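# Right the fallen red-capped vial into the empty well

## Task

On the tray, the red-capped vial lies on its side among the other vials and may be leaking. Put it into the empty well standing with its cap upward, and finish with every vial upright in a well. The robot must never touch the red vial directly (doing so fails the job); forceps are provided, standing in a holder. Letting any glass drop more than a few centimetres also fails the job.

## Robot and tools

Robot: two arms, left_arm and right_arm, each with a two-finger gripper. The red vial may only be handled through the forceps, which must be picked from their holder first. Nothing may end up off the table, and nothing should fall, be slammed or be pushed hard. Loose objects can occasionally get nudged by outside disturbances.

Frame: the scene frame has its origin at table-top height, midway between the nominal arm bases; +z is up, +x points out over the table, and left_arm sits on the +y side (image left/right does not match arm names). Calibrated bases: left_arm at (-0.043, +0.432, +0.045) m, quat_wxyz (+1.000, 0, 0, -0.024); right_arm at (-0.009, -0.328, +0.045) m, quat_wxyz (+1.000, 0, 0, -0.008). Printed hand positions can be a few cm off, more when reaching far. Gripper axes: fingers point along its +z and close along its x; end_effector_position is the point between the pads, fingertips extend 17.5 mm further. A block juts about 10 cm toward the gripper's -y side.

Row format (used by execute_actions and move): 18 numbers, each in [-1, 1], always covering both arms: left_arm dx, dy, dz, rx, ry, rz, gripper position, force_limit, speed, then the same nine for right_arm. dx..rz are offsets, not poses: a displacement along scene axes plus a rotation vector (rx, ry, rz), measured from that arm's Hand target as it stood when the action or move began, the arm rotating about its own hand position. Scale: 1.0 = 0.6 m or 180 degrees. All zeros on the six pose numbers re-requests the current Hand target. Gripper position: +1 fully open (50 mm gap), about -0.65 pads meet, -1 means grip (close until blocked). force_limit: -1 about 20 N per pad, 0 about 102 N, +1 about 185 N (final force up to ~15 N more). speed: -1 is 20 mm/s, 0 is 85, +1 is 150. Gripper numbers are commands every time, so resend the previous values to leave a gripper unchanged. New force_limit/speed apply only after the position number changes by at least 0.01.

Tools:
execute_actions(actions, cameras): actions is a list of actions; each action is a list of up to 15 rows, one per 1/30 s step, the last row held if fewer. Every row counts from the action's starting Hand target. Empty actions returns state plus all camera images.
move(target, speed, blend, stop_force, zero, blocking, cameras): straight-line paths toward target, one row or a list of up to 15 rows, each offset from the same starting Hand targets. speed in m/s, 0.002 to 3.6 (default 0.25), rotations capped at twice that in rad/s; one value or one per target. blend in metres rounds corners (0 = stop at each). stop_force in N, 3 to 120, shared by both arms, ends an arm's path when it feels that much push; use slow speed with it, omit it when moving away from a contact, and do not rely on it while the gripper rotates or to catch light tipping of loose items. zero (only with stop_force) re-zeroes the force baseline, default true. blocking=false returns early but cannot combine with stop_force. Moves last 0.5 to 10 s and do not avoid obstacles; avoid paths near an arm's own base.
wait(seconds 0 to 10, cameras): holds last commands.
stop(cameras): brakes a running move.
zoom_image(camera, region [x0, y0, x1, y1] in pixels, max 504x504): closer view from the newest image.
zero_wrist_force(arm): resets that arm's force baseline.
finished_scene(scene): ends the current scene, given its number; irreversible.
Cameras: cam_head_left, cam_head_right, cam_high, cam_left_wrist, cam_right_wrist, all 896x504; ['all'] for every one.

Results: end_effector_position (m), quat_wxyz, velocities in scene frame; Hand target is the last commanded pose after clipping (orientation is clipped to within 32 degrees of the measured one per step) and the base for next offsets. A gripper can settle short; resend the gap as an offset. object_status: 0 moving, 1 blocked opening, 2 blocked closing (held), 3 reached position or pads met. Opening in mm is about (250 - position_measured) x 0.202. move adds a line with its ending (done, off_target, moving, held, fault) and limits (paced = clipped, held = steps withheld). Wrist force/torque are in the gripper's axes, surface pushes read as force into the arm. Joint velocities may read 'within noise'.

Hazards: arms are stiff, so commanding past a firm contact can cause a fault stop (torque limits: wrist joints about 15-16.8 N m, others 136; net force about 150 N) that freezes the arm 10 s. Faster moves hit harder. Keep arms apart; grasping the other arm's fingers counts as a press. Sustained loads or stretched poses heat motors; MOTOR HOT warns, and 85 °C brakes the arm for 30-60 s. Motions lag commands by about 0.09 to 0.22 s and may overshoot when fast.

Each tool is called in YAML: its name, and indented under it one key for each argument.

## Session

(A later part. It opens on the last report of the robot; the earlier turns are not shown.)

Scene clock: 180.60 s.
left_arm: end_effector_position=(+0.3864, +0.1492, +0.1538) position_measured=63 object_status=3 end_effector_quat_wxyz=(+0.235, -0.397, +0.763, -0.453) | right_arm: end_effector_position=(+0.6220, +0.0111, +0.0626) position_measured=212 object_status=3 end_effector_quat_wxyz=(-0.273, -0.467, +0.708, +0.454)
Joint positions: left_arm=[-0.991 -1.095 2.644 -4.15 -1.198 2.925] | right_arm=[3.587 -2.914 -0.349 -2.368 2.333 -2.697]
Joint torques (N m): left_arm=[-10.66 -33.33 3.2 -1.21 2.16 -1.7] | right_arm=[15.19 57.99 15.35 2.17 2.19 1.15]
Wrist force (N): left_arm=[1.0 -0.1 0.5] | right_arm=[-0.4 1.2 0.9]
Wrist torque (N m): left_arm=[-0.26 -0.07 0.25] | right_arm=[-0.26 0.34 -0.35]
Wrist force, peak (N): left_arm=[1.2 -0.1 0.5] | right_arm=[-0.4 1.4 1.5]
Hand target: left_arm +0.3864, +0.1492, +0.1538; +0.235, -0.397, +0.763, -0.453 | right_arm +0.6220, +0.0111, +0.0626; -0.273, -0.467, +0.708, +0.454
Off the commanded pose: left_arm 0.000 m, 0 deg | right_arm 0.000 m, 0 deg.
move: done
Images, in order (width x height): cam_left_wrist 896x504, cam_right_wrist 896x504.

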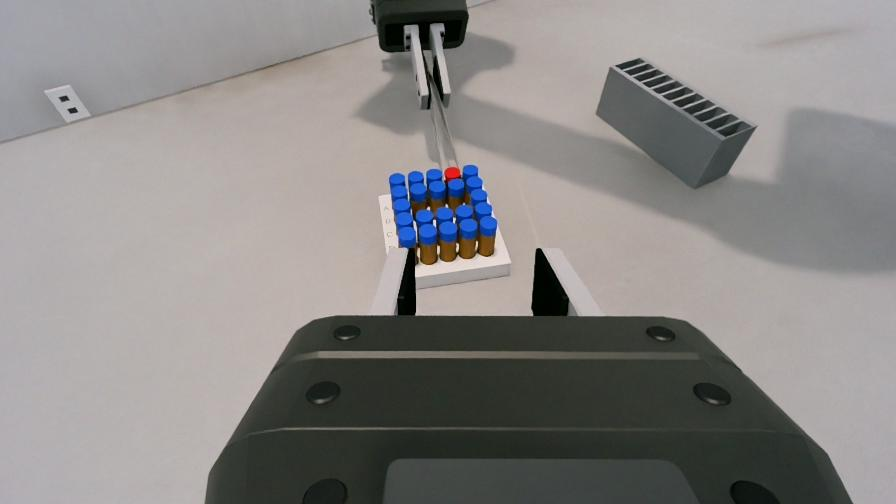

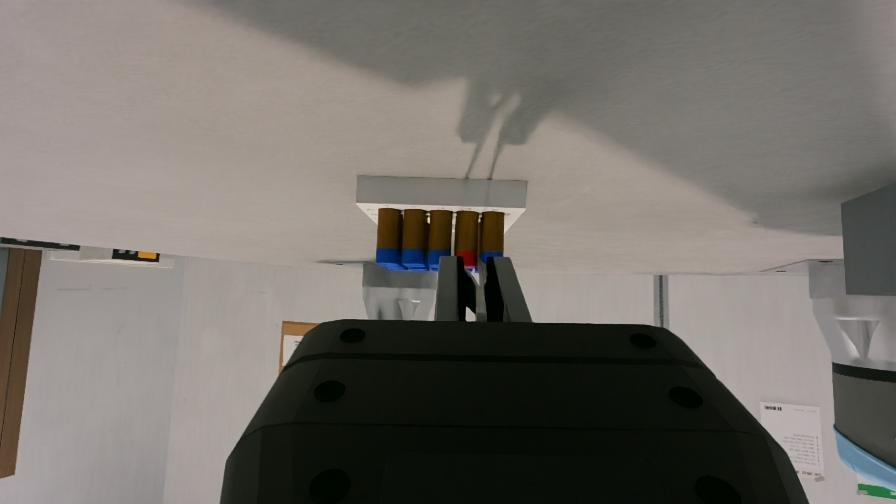

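execute_actions:
  actions:
    - [[0,0,0,0,0,0,0.6,-1,-1,0,0,0,0,0,0,-0.37,-1,-1]]
    - [[0,0,0,0,0,0,0.6,-1,-1,0,0,0,0,0,0,-0.35,-1,-1]]
  cameras: ["cam_left_wrist", "cam_right_wrist"]

zoom_image:
  camera: "cam_right_wrist"
  region: [430, 190, 510, 290]

zoom_image:
  camera: "cam_left_wrist"
  region: [420, 120, 490, 210]

Scene clock: 181.97 s.
left_arm: end_effector_position=(+0.3864, +0.1492, +0.1538) position_measured=63 object_status=3 end_effector_quat_wxyz=(+0.235, -0.397, +0.763, -0.453) | right_arm: end_effector_position=(+0.6220, +0.0111, +0.0626) position_measured=205 object_status=3 end_effector_quat_wxyz=(-0.273, -0.467, +0.708, +0.454)
Joint positions: left_arm=[-0.991 -1.095 2.644 -4.15 -1.198 2.925] | right_arm=[3.587 -2.914 -0.349 -2.368 2.333 -2.697]
Joint torques (N m): left_arm=[-10.88 -32.41 1.74 -1.24 2.11 -1.76] | right_arm=[14.9 76.05 24.62 -1.22 1.86 1.18]
Wrist force (N): left_arm=[0.9 0.0 0.6] | right_arm=[-0.3 1.3 1.1]
Wrist torque (N m): left_arm=[-0.25 -0.07 0.25] | right_arm=[-0.24 0.33 -0.34]
Wrist force, peak (N): left_arm=[1.3 0.1 0.5] | right_arm=[-0.5 1.7 1.2]
Hand target: left_arm +0.3864, +0.1492, +0.1538; +0.235, -0.397, +0.763, -0.453 | right_arm +0.6220, +0.0111, +0.0626; -0.273, -0.467, +0.708, +0.454
Off the commanded pose: left_arm 0.000 m, 0 deg | right_arm 0.000 m, 0 deg.
Images, in order (width x height): cam_left_wrist 896x504, cam_right_wrist 896x504.

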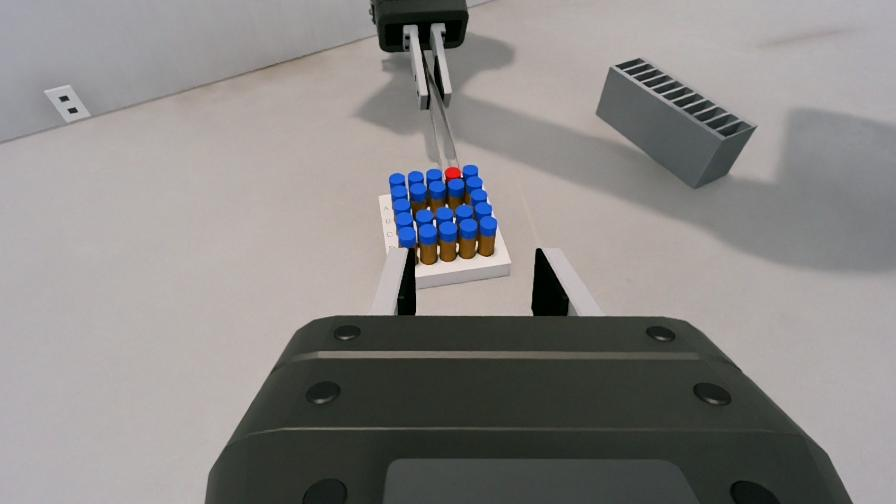

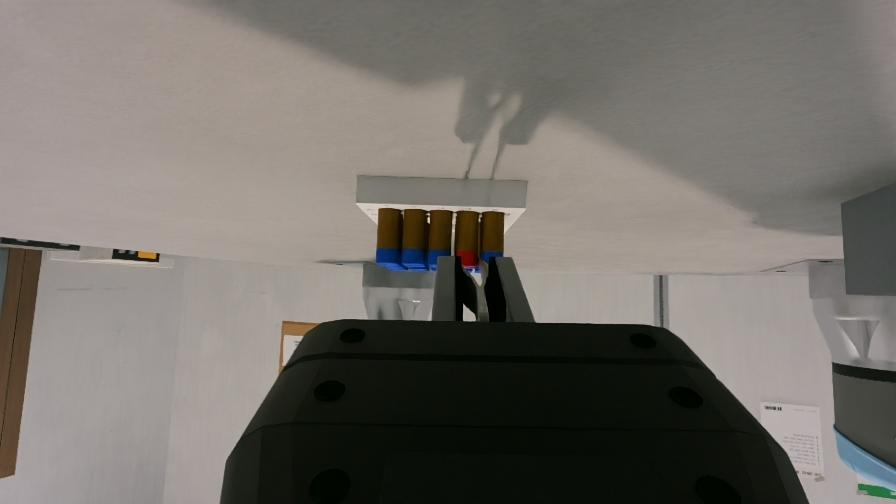

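Scaled by 5.040 from the camera's 896x504 image, which has a finer 1280x720 frame.

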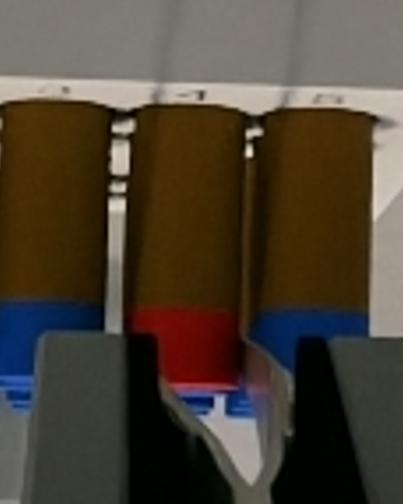

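Scaled by 5.600 from the camera's 896x504 image, which has a finer 1280x720 frame.

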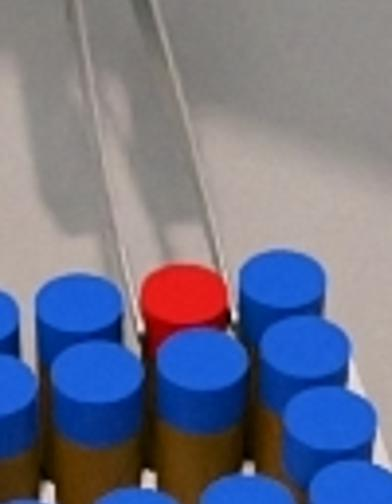

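execute_actions:
  actions:
    - [[0,0,0,0,0,0,0.6,-1,-1,0,0,0,0,0,0,-0.33,-1,-1]]
  cameras: ["cam_left_wrist", "cam_right_wrist"]

zoom_image:
  camera: "cam_right_wrist"
  region: [430, 190, 510, 290]

zoom_image:
  camera: "cam_left_wrist"
  region: [420, 120, 490, 210]

Scene clock: 182.83 s.
left_arm: end_effector_position=(+0.3864, +0.1492, +0.1538) position_measured=63 object_status=3 end_effector_quat_wxyz=(+0.235, -0.397, +0.763, -0.453) | right_arm: end_effector_position=(+0.6220, +0.0111, +0.0626) position_measured=202 object_status=3 end_effector_quat_wxyz=(-0.273, -0.467, +0.708, +0.454)
Joint positions: left_arm=[-0.991 -1.095 2.644 -4.15 -1.198 2.925] | right_arm=[3.587 -2.914 -0.349 -2.368 2.333 -2.697]
Joint torques (N m): left_arm=[-10.31 -33.69 2.76 -1.33 2.12 -1.7] | right_arm=[14.77 76.14 31.23 -1.21 1.72 1.18]
Wrist force (N): left_arm=[1.0 0.0 0.5] | right_arm=[-0.2 1.3 1.1]
Wrist torque (N m): left_arm=[-0.26 -0.09 0.25] | right_arm=[-0.24 0.31 -0.34]
Wrist force, peak (N): left_arm=[1.3 0.1 0.5] | right_arm=[-0.3 1.5 1.5]
Hand target: left_arm +0.3864, +0.1492, +0.1538; +0.235, -0.397, +0.763, -0.453 | right_arm +0.6220, +0.0111, +0.0626; -0.273, -0.467, +0.708, +0.454
Off the commanded pose: left_arm 0.000 m, 0 deg | right_arm 0.000 m, 0 deg.
Images, in order (width x height): cam_left_wrist 896x504, cam_right_wrist 896x504.

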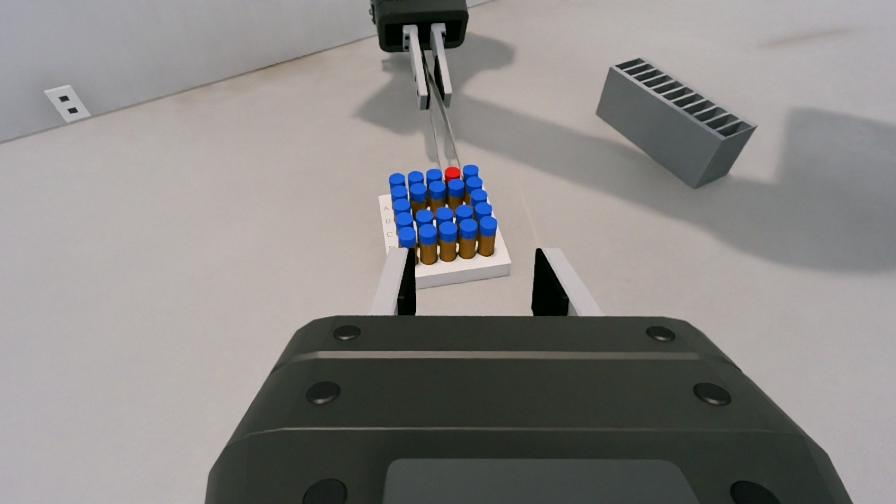

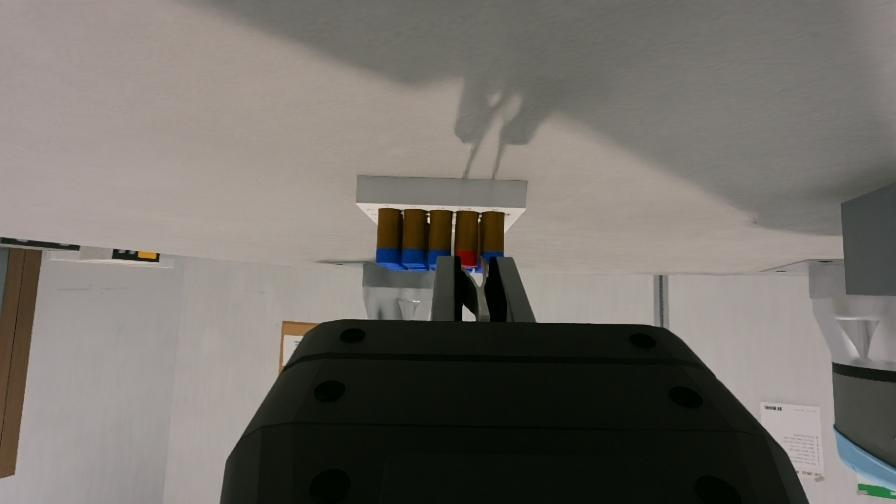

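Scaled by 5.040 from the camera's 896x504 image, which has a finer 1280x720 frame.

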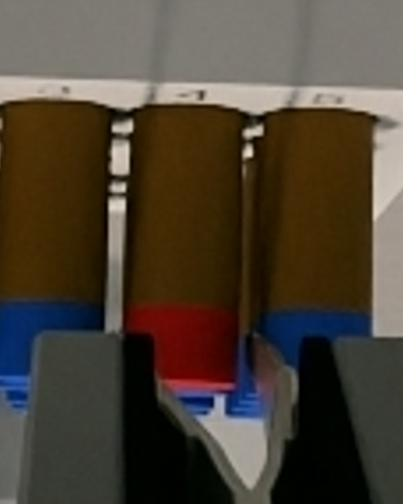

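Scaled by 5.600 from the camera's 896x504 image, which has a finer 1280x720 frame.

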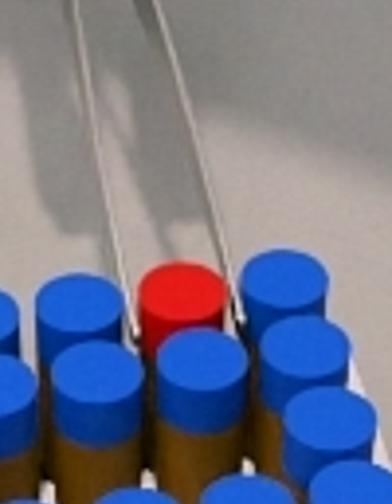

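move:
  target:
    - [0,0,0,0,0,0,0.6,-1,-1,0.0002,0.00045,0,0,0,0,-0.335,-1,-1]
    - [0,0,0,0,0,0,0.6,-1,-1,0.0083,-0.0033,0.0044,0,0,0,-0.335,-1,-1]
  speed: 0.01
  cameras: ["cam_left_wrist", "cam_right_wrist"]

zoom_image:
  camera: "cam_left_wrist"
  region: [420, 120, 490, 210]

Scene clock: 185.00 s.
left_arm: end_effector_position=(+0.3864, +0.1492, +0.1538) position_measured=63 object_status=3 end_effector_quat_wxyz=(+0.235, -0.397, +0.763, -0.453) | right_arm: end_effector_position=(+0.6271, +0.0090, +0.0653) position_measured=202 object_status=3 end_effector_quat_wxyz=(-0.273, -0.466, +0.708, +0.454)
Joint positions: left_arm=[-0.991 -1.095 2.644 -4.15 -1.198 2.925] | right_arm=[3.582 -2.946 -0.275 -2.413 2.329 -2.701]
Joint torques (N m): left_arm=[-11.65 -33.47 2.67 -1.15 2.14 -1.72] | right_arm=[-4.42 73.34 14.32 2.2 0.08 -1.67]
Wrist force (N): left_arm=[0.9 0.1 0.5] | right_arm=[-0.4 1.2 1.3]
Wrist torque (N m): left_arm=[-0.24 -0.07 0.25] | right_arm=[-0.25 0.33 -0.34]
Wrist force, peak (N): left_arm=[1.3 -0.3 0.6] | right_arm=[-0.6 1.6 1.7]
Hand target: left_arm +0.3864, +0.1492, +0.1538; +0.235, -0.397, +0.763, -0.453 | right_arm +0.6270, +0.0091, +0.0653; -0.273, -0.467, +0.708, +0.454
Off the commanded pose: left_arm 0.000 m, 0 deg | right_arm 0.000 m, 0 deg.
move: done
Images, in order (width x height): cam_left_wrist 896x504, cam_right_wrist 896x504.

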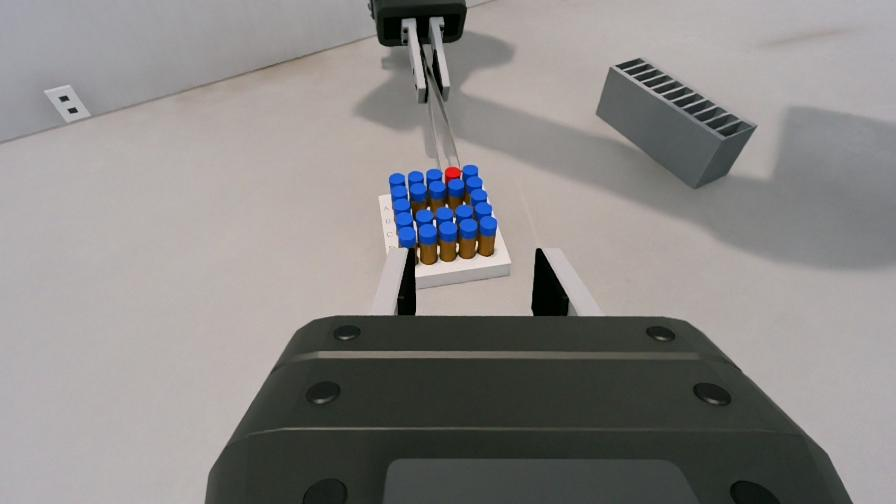

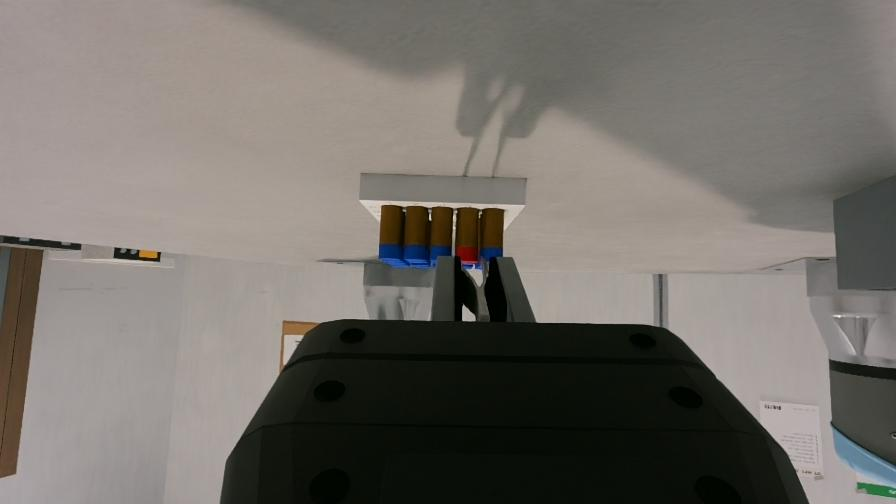

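Scaled by 5.600 from the camera's 896x504 image, which has a finer 1280x720 frame.

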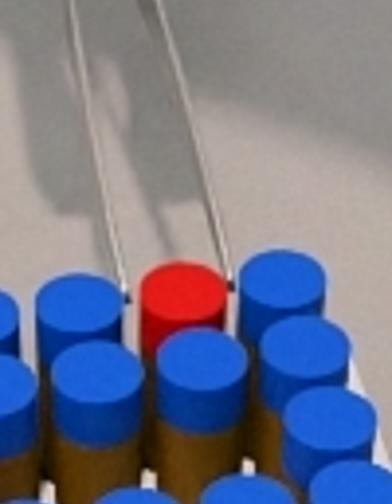

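move:
  target:
    - [0,0,0,0,0,0,0.6,-1,-1,0.0811,-0.0388,0.0439,0,0,0,-0.335,-1,-1]
    - [0,0,0,0,0,0,0.6,-1,-1,0.0811,-0.0388,0.25,0,0,0,-0.335,-1,-1]
  speed: [0.04,0.08]
  cameras: ["cam_left_wrist", "cam_right_wrist", "cam_head_left"]

zoom_image:
  camera: "cam_left_wrist"
  region: [370, 140, 530, 290]

zoom_image:
  camera: "cam_right_wrist"
  region: [340, 130, 560, 330]

Scene clock: 188.83 s.
left_arm: end_effector_position=(+0.3864, +0.1492, +0.1538) position_measured=63 object_status=3 end_effector_quat_wxyz=(+0.235, -0.397, +0.763, -0.453) | right_arm: end_effector_position=(+0.6744, -0.0144, +0.2150) position_measured=202 object_status=3 end_effector_quat_wxyz=(-0.183, -0.441, +0.755, +0.449)
Joint positions: left_arm=[-0.991 -1.095 2.644 -4.15 -1.198 2.925] | right_arm=[3.517 -2.865 -0.035 -2.514 2.376 -2.578]
Joint torques (N m): left_arm=[-11.02 -32.86 2.27 -1.38 2.15 -1.86] | right_arm=[-10.35 55.41 27.83 -0.48 1.58 -1.39]
Wrist force (N): left_arm=[1.1 0.1 0.6] | right_arm=[-0.7 0.9 1.3]
Wrist torque (N m): left_arm=[-0.22 -0.11 0.25] | right_arm=[-0.26 0.29 -0.46]
Wrist force, peak (N): left_arm=[1.3 -0.2 0.5] | right_arm=[-0.9 1.6 1.9]
Hand target: left_arm +0.3864, +0.1492, +0.1538; +0.235, -0.397, +0.763, -0.453 | right_arm +0.6757, -0.0142, +0.2153; -0.273, -0.467, +0.708, +0.454
Off the commanded pose: left_arm 0.000 m, 0 deg | right_arm 0.001 m, 12 deg.
elbow stopped short (right arm): the move would have taken joint 3 (elbow) straighter than the controller allows.
move: off_target (right_arm)
Images, in order (width x height): cam_head_left 896x504, cam_left_wrist 896x504, cam_right_wrist 896x504.

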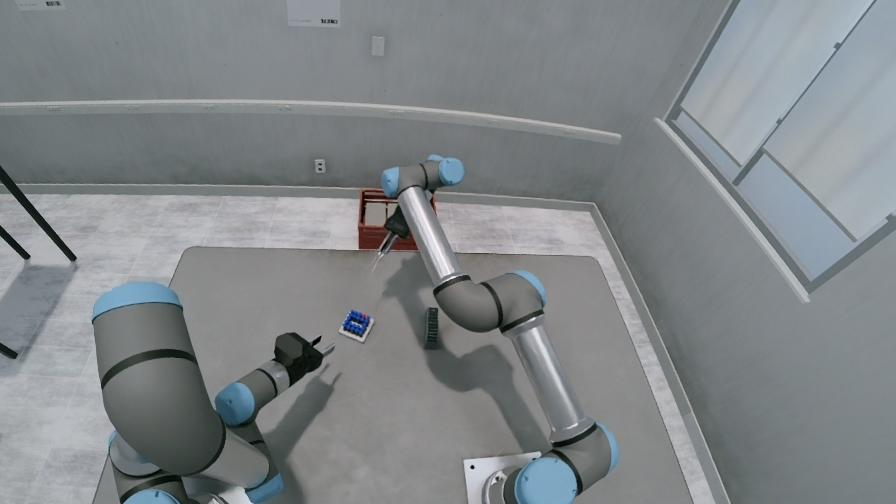

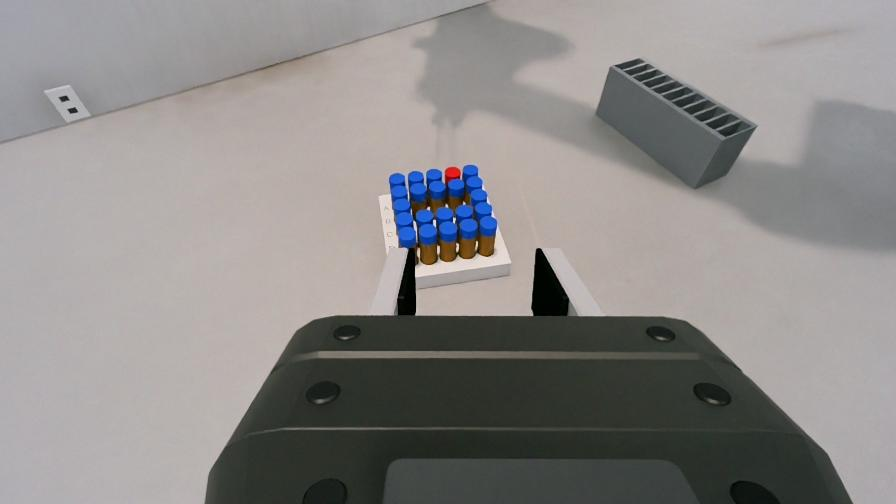

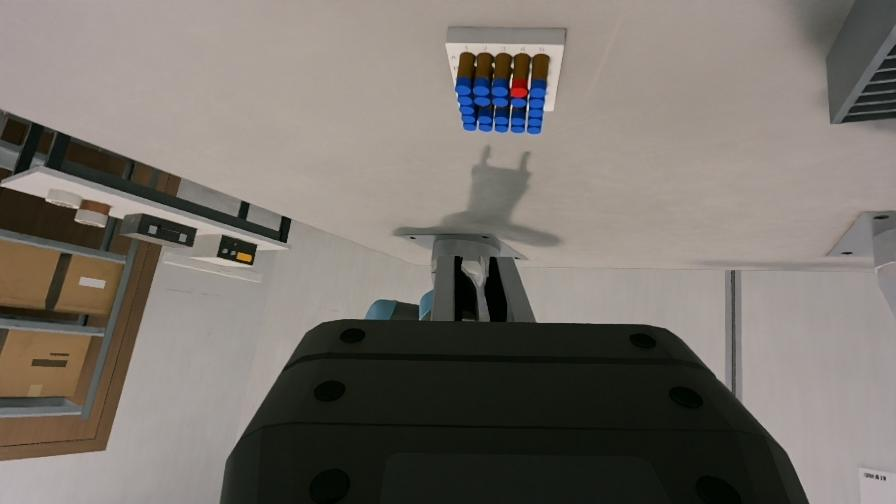

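Scaled by 3.150 from the camera's 896x504 image, which has a finer 1280x720 frame.

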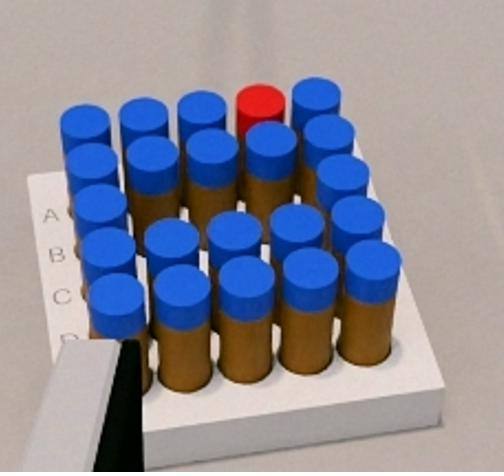

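Scaled by 2.291 from the camera's 896x504 image, which has a finer 1280x720 frame.

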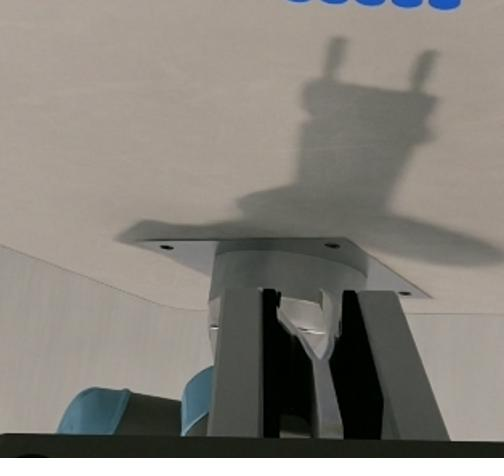

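zoom_image:
  camera: "cam_right_wrist"
  region: [435, 15, 575, 145]

Scaled by 3.600 from the camera's 896x504 image, which has a finer 1280x720 frame.

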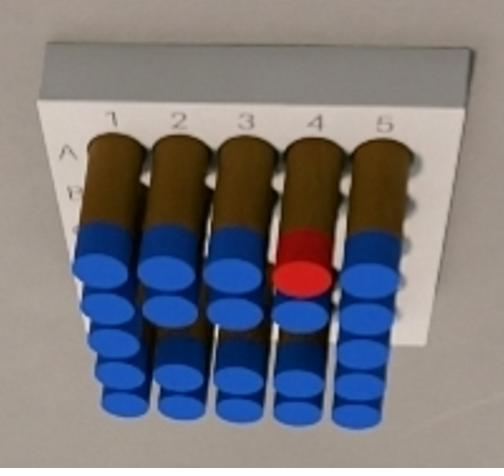

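move:
  target:
    - [0,0,0,0,0,0,0.6,-1,-1,-0.09,-0.03,0.075,-0.0645,-0.2103,0.0367,-0.4,-1,-1]
    - [0,0,0,0,0,0,0.6,-1,-1,-0.2507,-0.257,0.075,-0.1290,-0.4206,0.0733,-0.4,-1,-1]
  speed: 0.12
  cameras: ["cam_left_wrist", "cam_right_wrist", "cam_head_left"]

Scene clock: 196.07 s.
left_arm: end_effector_position=(+0.3864, +0.1492, +0.1538) position_measured=63 object_status=3 end_effector_quat_wxyz=(+0.235, -0.397, +0.763, -0.453) | right_arm: end_effector_position=(+0.5252, -0.1682, +0.2603) position_measured=212 object_status=3 end_effector_quat_wxyz=(+0.087, -0.657, +0.743, -0.098)
Joint positions: left_arm=[-0.991 -1.095 2.644 -4.15 -1.198 2.925] | right_arm=[3.774 -1.605 -1.903 -1.008 1.396 -2.419]
Joint torques (N m): left_arm=[-10.48 -33.38 2.05 -1.18 2.11 -1.58] | right_arm=[-13.05 27.08 24.59 2.82 -0.74 1.39]
Wrist force (N): left_arm=[1.1 -0.1 0.3] | right_arm=[-0.9 -1.9 0.0]
Wrist torque (N m): left_arm=[-0.27 -0.11 0.25] | right_arm=[-0.05 0.05 0.15]
Wrist force, peak (N): left_arm=[1.5 -0.1 0.4] | right_arm=[-1.1 -2.2 -0.2]
Hand target: left_arm +0.3864, +0.1492, +0.1538; +0.235, -0.397, +0.763, -0.453 | right_arm +0.5253, -0.1684, +0.2603; +0.087, -0.657, +0.743, -0.098
Off the commanded pose: left_arm 0.000 m, 0 deg | right_arm 0.000 m, 0 deg.
move: done
Images, in order (width x height): cam_head_left 896x504, cam_left_wrist 896x504, cam_right_wrist 896x504.

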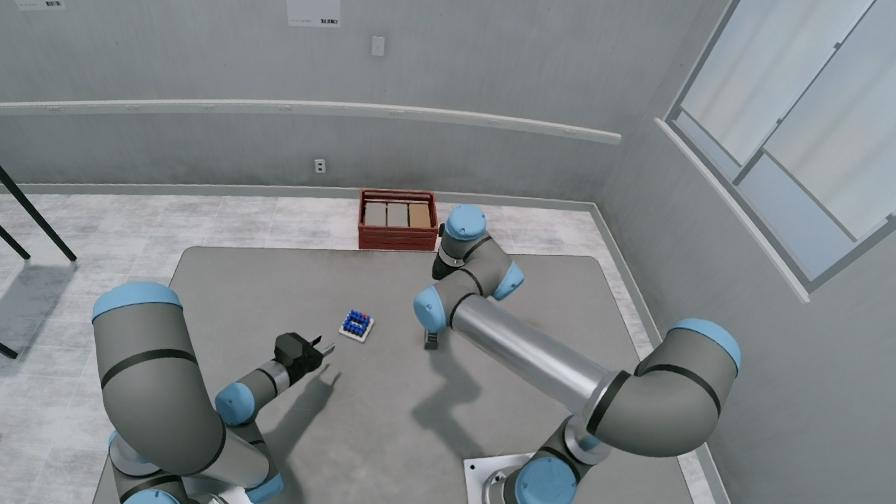

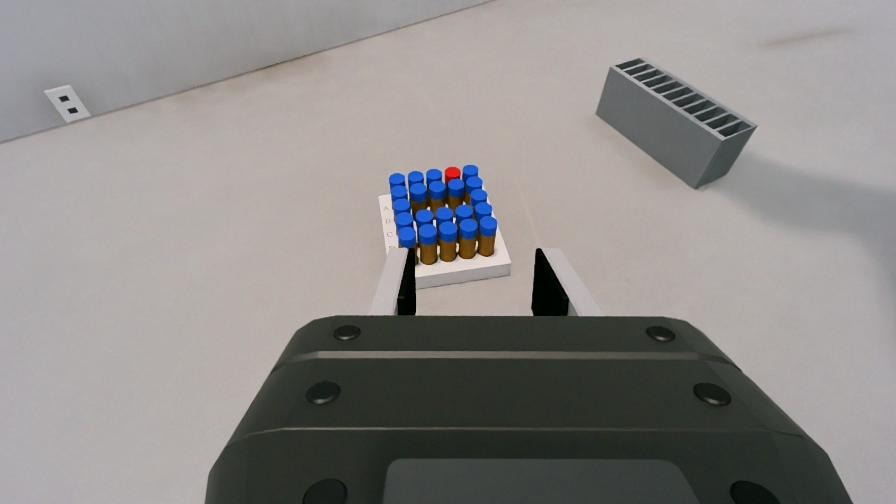

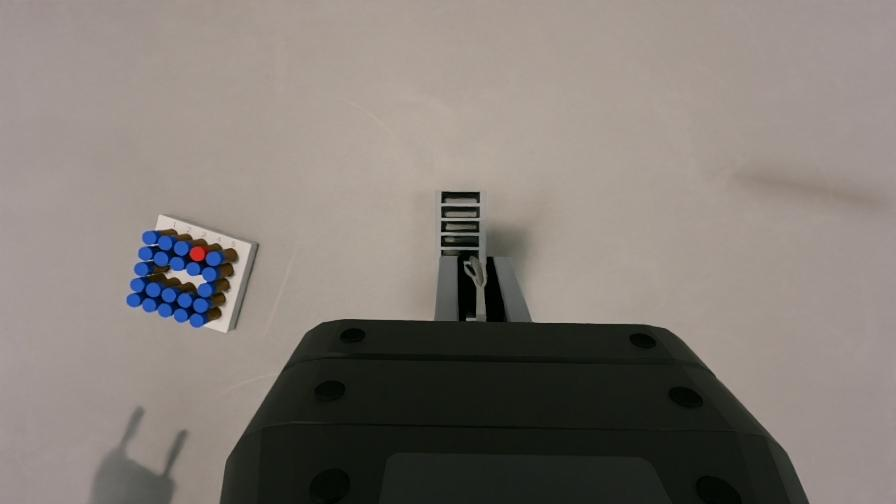

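move:
  target: [0,0,0,0,0,0,0.6,-1,-1,0,0,-0.0417,0,0,0,-0.4,-1,-1]
  speed: 0.08
  cameras: ["cam_left_wrist", "cam_right_wrist", "cam_high"]

zoom_image:
  camera: "cam_left_wrist"
  region: [560, 20, 800, 210]

zoom_image:
  camera: "cam_right_wrist"
  region: [400, 160, 540, 330]

Scene clock: 197.17 s.
left_arm: end_effector_position=(+0.3864, +0.1492, +0.1538) position_measured=63 object_status=3 end_effector_quat_wxyz=(+0.235, -0.397, +0.763, -0.453) | right_arm: end_effector_position=(+0.5252, -0.1684, +0.2351) position_measured=212 object_status=3 end_effector_quat_wxyz=(+0.087, -0.657, +0.743, -0.098)
Joint positions: left_arm=[-0.991 -1.095 2.644 -4.15 -1.198 2.925] | right_arm=[3.774 -1.63 -1.947 -0.94 1.395 -2.419]
Joint torques (N m): left_arm=[-10.77 -32.33 2.9 -1.33 2.12 -1.67] | right_arm=[-13.68 36.03 39.03 0.92 -1.01 0.06]
Wrist force (N): left_arm=[1.1 -0.2 0.5] | right_arm=[-0.8 -2.0 -0.2]
Wrist torque (N m): left_arm=[-0.27 -0.10 0.25] | right_arm=[-0.07 0.04 0.15]
Wrist force, peak (N): left_arm=[1.2 0.0 0.7] | right_arm=[-0.9 -2.5 -1.4]
Hand target: left_arm +0.3864, +0.1492, +0.1538; +0.235, -0.397, +0.763, -0.453 | right_arm +0.5253, -0.1684, +0.2353; +0.087, -0.657, +0.743, -0.098
Off the commanded pose: left_arm 0.000 m, 0 deg | right_arm 0.000 m, 0 deg.
move: done
Images, in order (width x height): cam_high 896x504, cam_left_wrist 896x504, cam_right_wrist 896x504.

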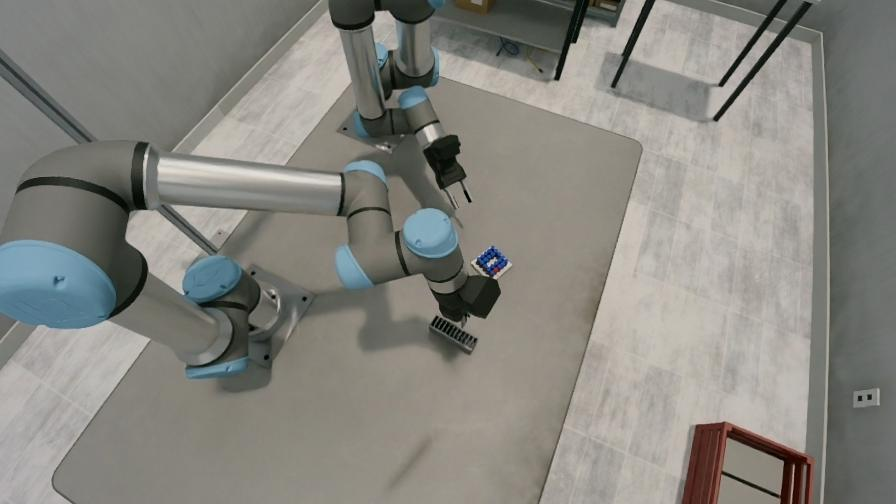

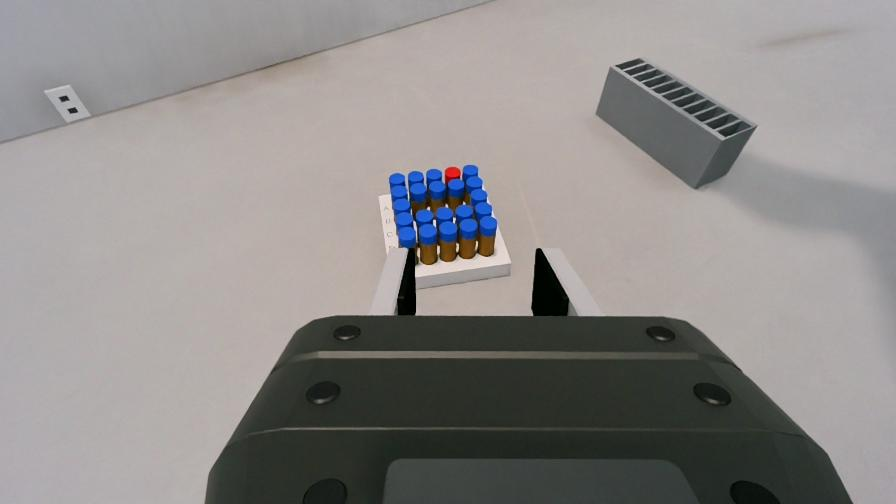

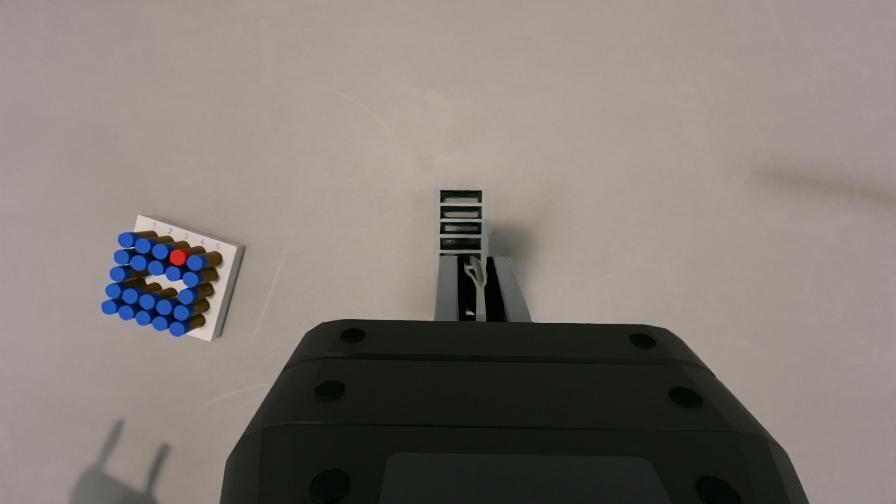

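Scaled by 2.100 from the camera's 896x504 image, which has a finer 1280x720 frame.

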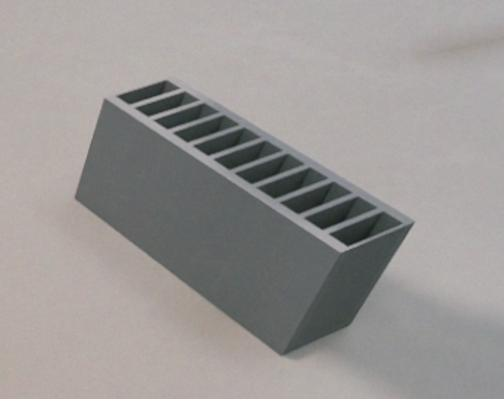

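Scaled by 2.965 from the camera's 896x504 image, which has a finer 1280x720 frame.

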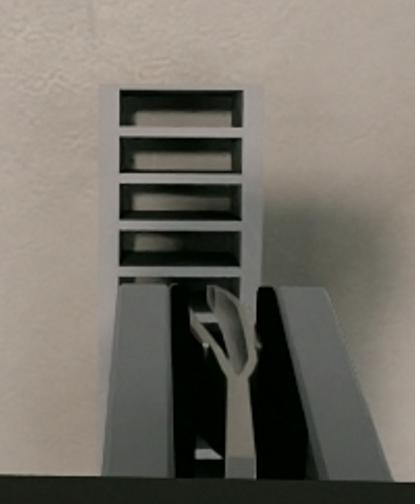

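move:
  target: [0,0,0,0,0,0,0.6,-1,-1,0,0,-0.075,0,0,0,-0.4,-1,-1]
  speed: 0.06
  stop_force: 5
  cameras: ["cam_left_wrist", "cam_right_wrist"]

zoom_image:
  camera: "cam_left_wrist"
  region: [580, 0, 780, 200]

zoom_image:
  camera: "cam_right_wrist"
  region: [400, 160, 540, 330]

Scene clock: 199.50 s.
left_arm: end_effector_position=(+0.3864, +0.1492, +0.1538) position_measured=63 object_status=3 end_effector_quat_wxyz=(+0.235, -0.397, +0.763, -0.453) | right_arm: end_effector_position=(+0.5253, -0.1684, +0.1903) position_measured=212 object_status=3 end_effector_quat_wxyz=(+0.087, -0.657, +0.743, -0.098)
Joint positions: left_arm=[-0.991 -1.095 2.644 -4.15 -1.198 2.925] | right_arm=[3.774 -1.685 -2.017 -0.815 1.395 -2.419]
Joint torques (N m): left_arm=[-11.43 -32.97 2.8 -1.28 2.27 -1.91] | right_arm=[-9.81 36.89 37.57 3.33 -0.93 -0.19]
Wrist force (N): left_arm=[1.2 0.0 0.6] | right_arm=[-0.9 -1.8 0.0]
Wrist torque (N m): left_arm=[-0.26 -0.13 0.25] | right_arm=[-0.04 0.05 0.15]
Wrist force, peak (N): left_arm=[1.3 -0.1 0.6] | right_arm=[-1.0 -2.3 -1.0]
Hand target: left_arm +0.3864, +0.1492, +0.1538; +0.235, -0.397, +0.763, -0.453 | right_arm +0.5253, -0.1684, +0.1903; +0.087, -0.657, +0.743, -0.098
Off the commanded pose: left_arm 0.000 m, 0 deg | right_arm 0.000 m, 0 deg.
move: done
Images, in order (width x height): cam_left_wrist 896x504, cam_right_wrist 896x504.

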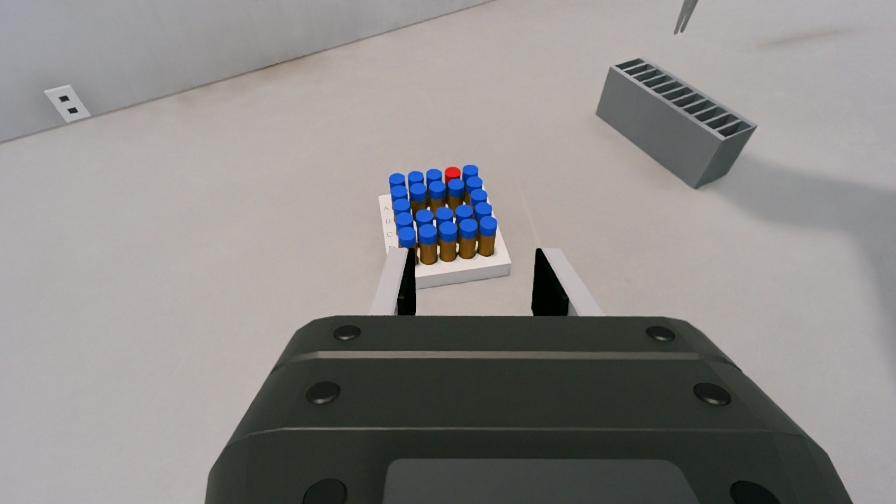

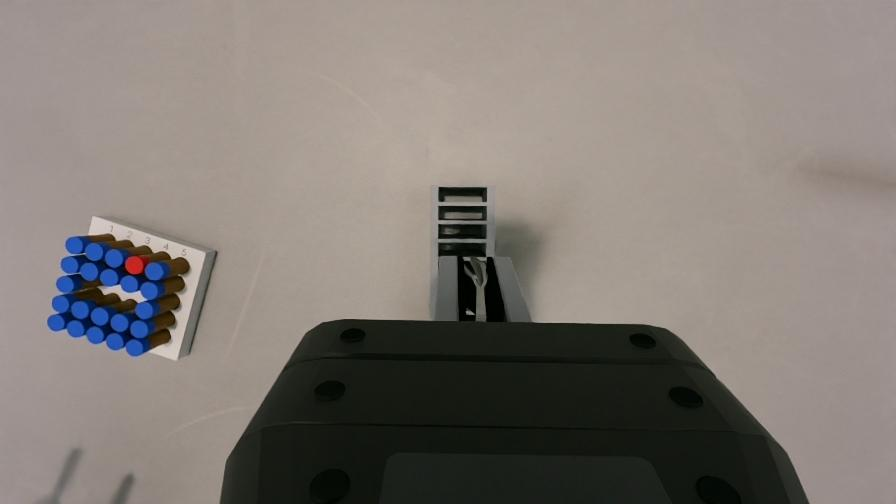

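Scaled by 2.520 from the camera's 896x504 image, which has a finer 1280x720 frame.

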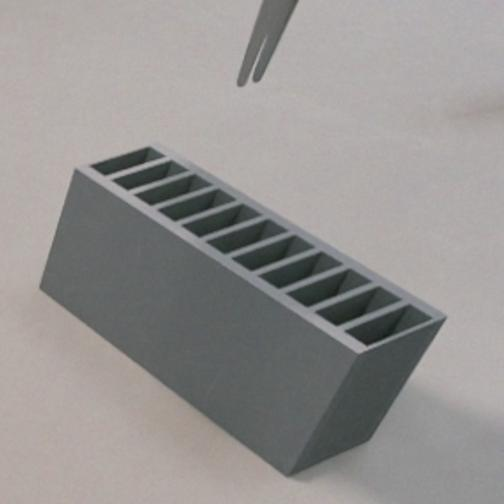

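Scaled by 2.965 from the camera's 896x504 image, which has a finer 1280x720 frame.

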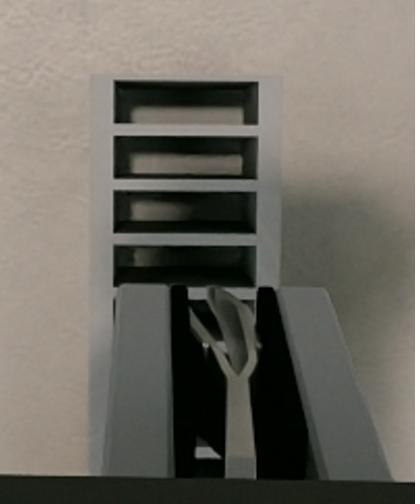

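move:
  target: [0,0,0,0,0,0,0.6,-1,-1,0,0,-0.06,0,0,0,-0.4,-1,-1]
  speed: 0.06
  stop_force: 5
  cameras: ["cam_left_wrist", "cam_right_wrist"]

zoom_image:
  camera: "cam_left_wrist"
  region: [580, 0, 780, 200]

zoom_image:
  camera: "cam_right_wrist"
  region: [400, 160, 540, 330]

Scene clock: 201.60 s.
left_arm: end_effector_position=(+0.3864, +0.1492, +0.1538) position_measured=63 object_status=3 end_effector_quat_wxyz=(+0.235, -0.397, +0.763, -0.453) | right_arm: end_effector_position=(+0.5253, -0.1684, +0.1543) position_measured=212 object_status=3 end_effector_quat_wxyz=(+0.087, -0.657, +0.743, -0.098)
Joint positions: left_arm=[-0.991 -1.095 2.644 -4.15 -1.198 2.925] | right_arm=[3.774 -1.739 -2.064 -0.713 1.395 -2.419]
Joint torques (N m): left_arm=[-9.96 -33.08 1.79 -1.03 2.2 -1.79] | right_arm=[-6.46 37.77 36.26 3.86 -0.74 -1.24]
Wrist force (N): left_arm=[1.1 -0.1 0.6] | right_arm=[-1.1 -2.0 -0.1]
Wrist torque (N m): left_arm=[-0.26 -0.10 0.25] | right_arm=[-0.06 0.09 0.15]
Wrist force, peak (N): left_arm=[1.3 -0.1 0.5] | right_arm=[-0.9 -2.6 -1.3]
Hand target: left_arm +0.3864, +0.1492, +0.1538; +0.235, -0.397, +0.763, -0.453 | right_arm +0.5253, -0.1684, +0.1543; +0.087, -0.657, +0.743, -0.098
Off the commanded pose: left_arm 0.000 m, 0 deg | right_arm 0.000 m, 0 deg.
move: done
Images, in order (width x height): cam_left_wrist 896x504, cam_right_wrist 896x504.

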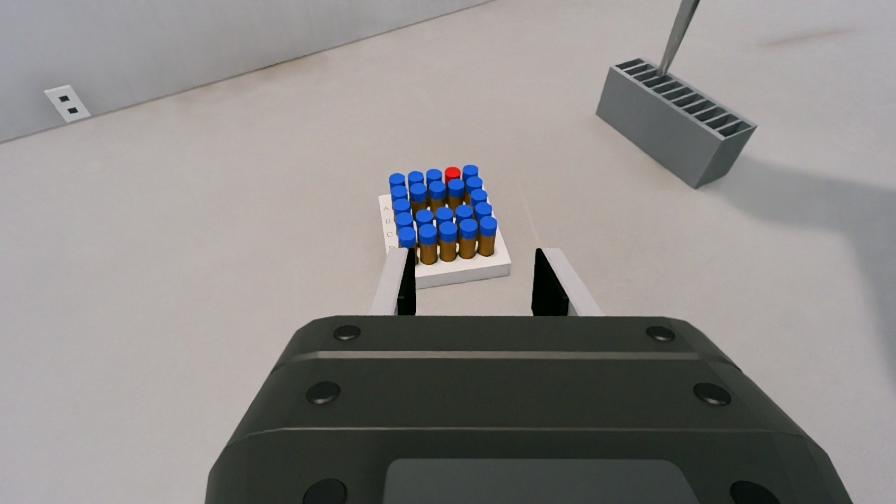

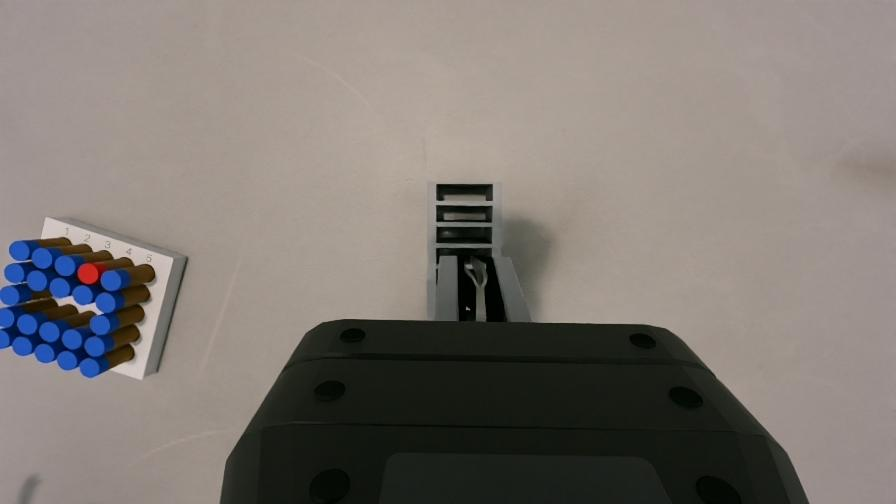

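Scaled by 2.520 from the camera's 896x504 image, which has a finer 1280x720 frame.

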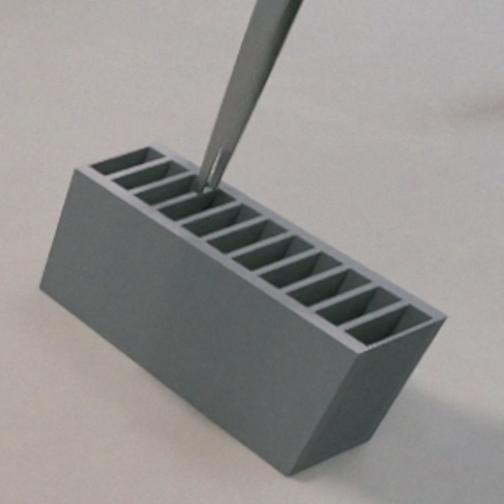

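Scaled by 2.965 from the camera's 896x504 image, which has a finer 1280x720 frame.

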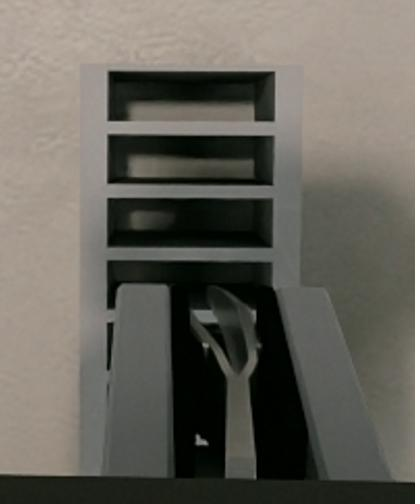

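zoom_image:
  camera: "cam_left_wrist"
  region: [630, 50, 700, 110]

Scaled by 7.200 from the camera's 896x504 image, which has a finer 1280x720 frame.

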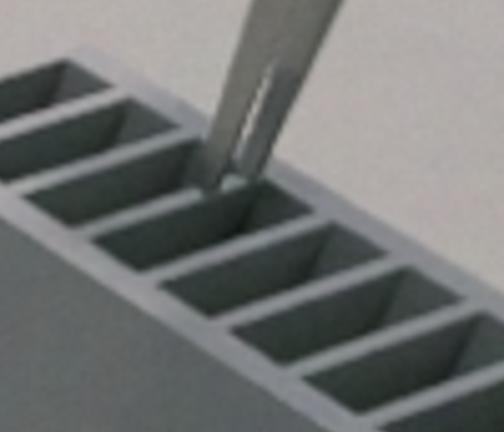

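move:
  target: [0,0,0,0,0,0,0.6,-1,-1,0,0,-0.0075,0,0,0,-0.4,-1,-1]
  speed: 0.02
  stop_force: 4
  cameras: ["cam_left_wrist"]

zoom_image:
  camera: "cam_left_wrist"
  region: [630, 50, 700, 110]

Scene clock: 203.87 s.
left_arm: end_effector_position=(+0.3864, +0.1492, +0.1538) position_measured=63 object_status=3 end_effector_quat_wxyz=(+0.235, -0.397, +0.763, -0.453) | right_arm: end_effector_position=(+0.5253, -0.1684, +0.1498) position_measured=212 object_status=3 end_effector_quat_wxyz=(+0.087, -0.657, +0.743, -0.098)
Joint positions: left_arm=[-0.991 -1.095 2.644 -4.15 -1.198 2.925] | right_arm=[3.774 -1.746 -2.069 -0.701 1.395 -2.419]
Joint torques (N m): left_arm=[-10.62 -32.85 2.49 -1.25 2.09 -1.8] | right_arm=[-4.82 38.32 35.62 0.92 -0.7 -1.34]
Wrist force (N): left_arm=[1.0 0.1 0.3] | right_arm=[-0.8 -1.7 -0.2]
Wrist torque (N m): left_arm=[-0.23 -0.09 0.25] | right_arm=[-0.02 0.03 0.14]
Wrist force, peak (N): left_arm=[1.3 0.0 0.6] | right_arm=[-1.1 -2.3 -0.2]
Hand target: left_arm +0.3864, +0.1492, +0.1538; +0.235, -0.397, +0.763, -0.453 | right_arm +0.5253, -0.1684, +0.1498; +0.087, -0.657, +0.743, -0.098
Off the commanded pose: left_arm 0.000 m, 0 deg | right_arm 0.000 m, 0 deg.
move: done
Images, in order (width x height): cam_left_wrist 896x504.

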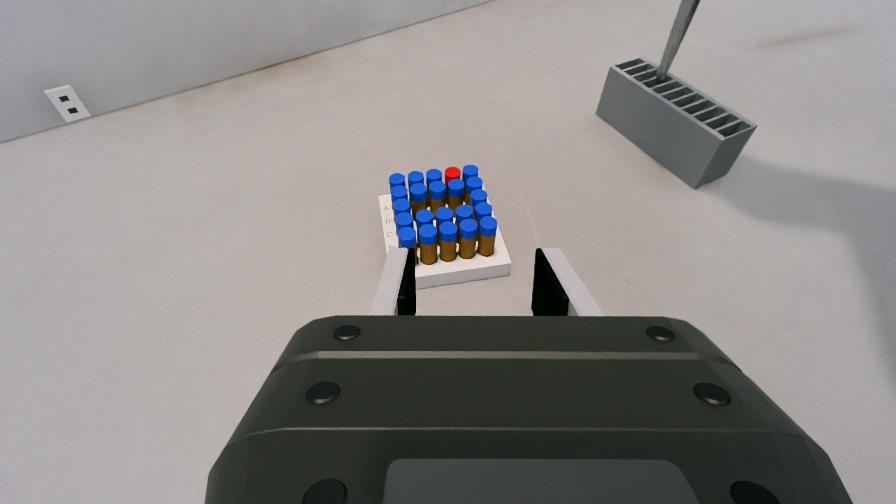

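Scaled by 7.200 from the camera's 896x504 image, which has a finer 1280x720 frame.

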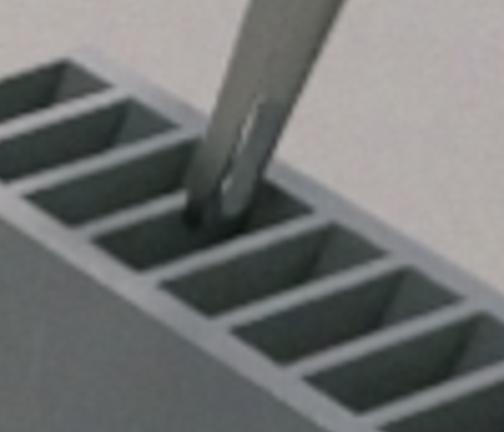

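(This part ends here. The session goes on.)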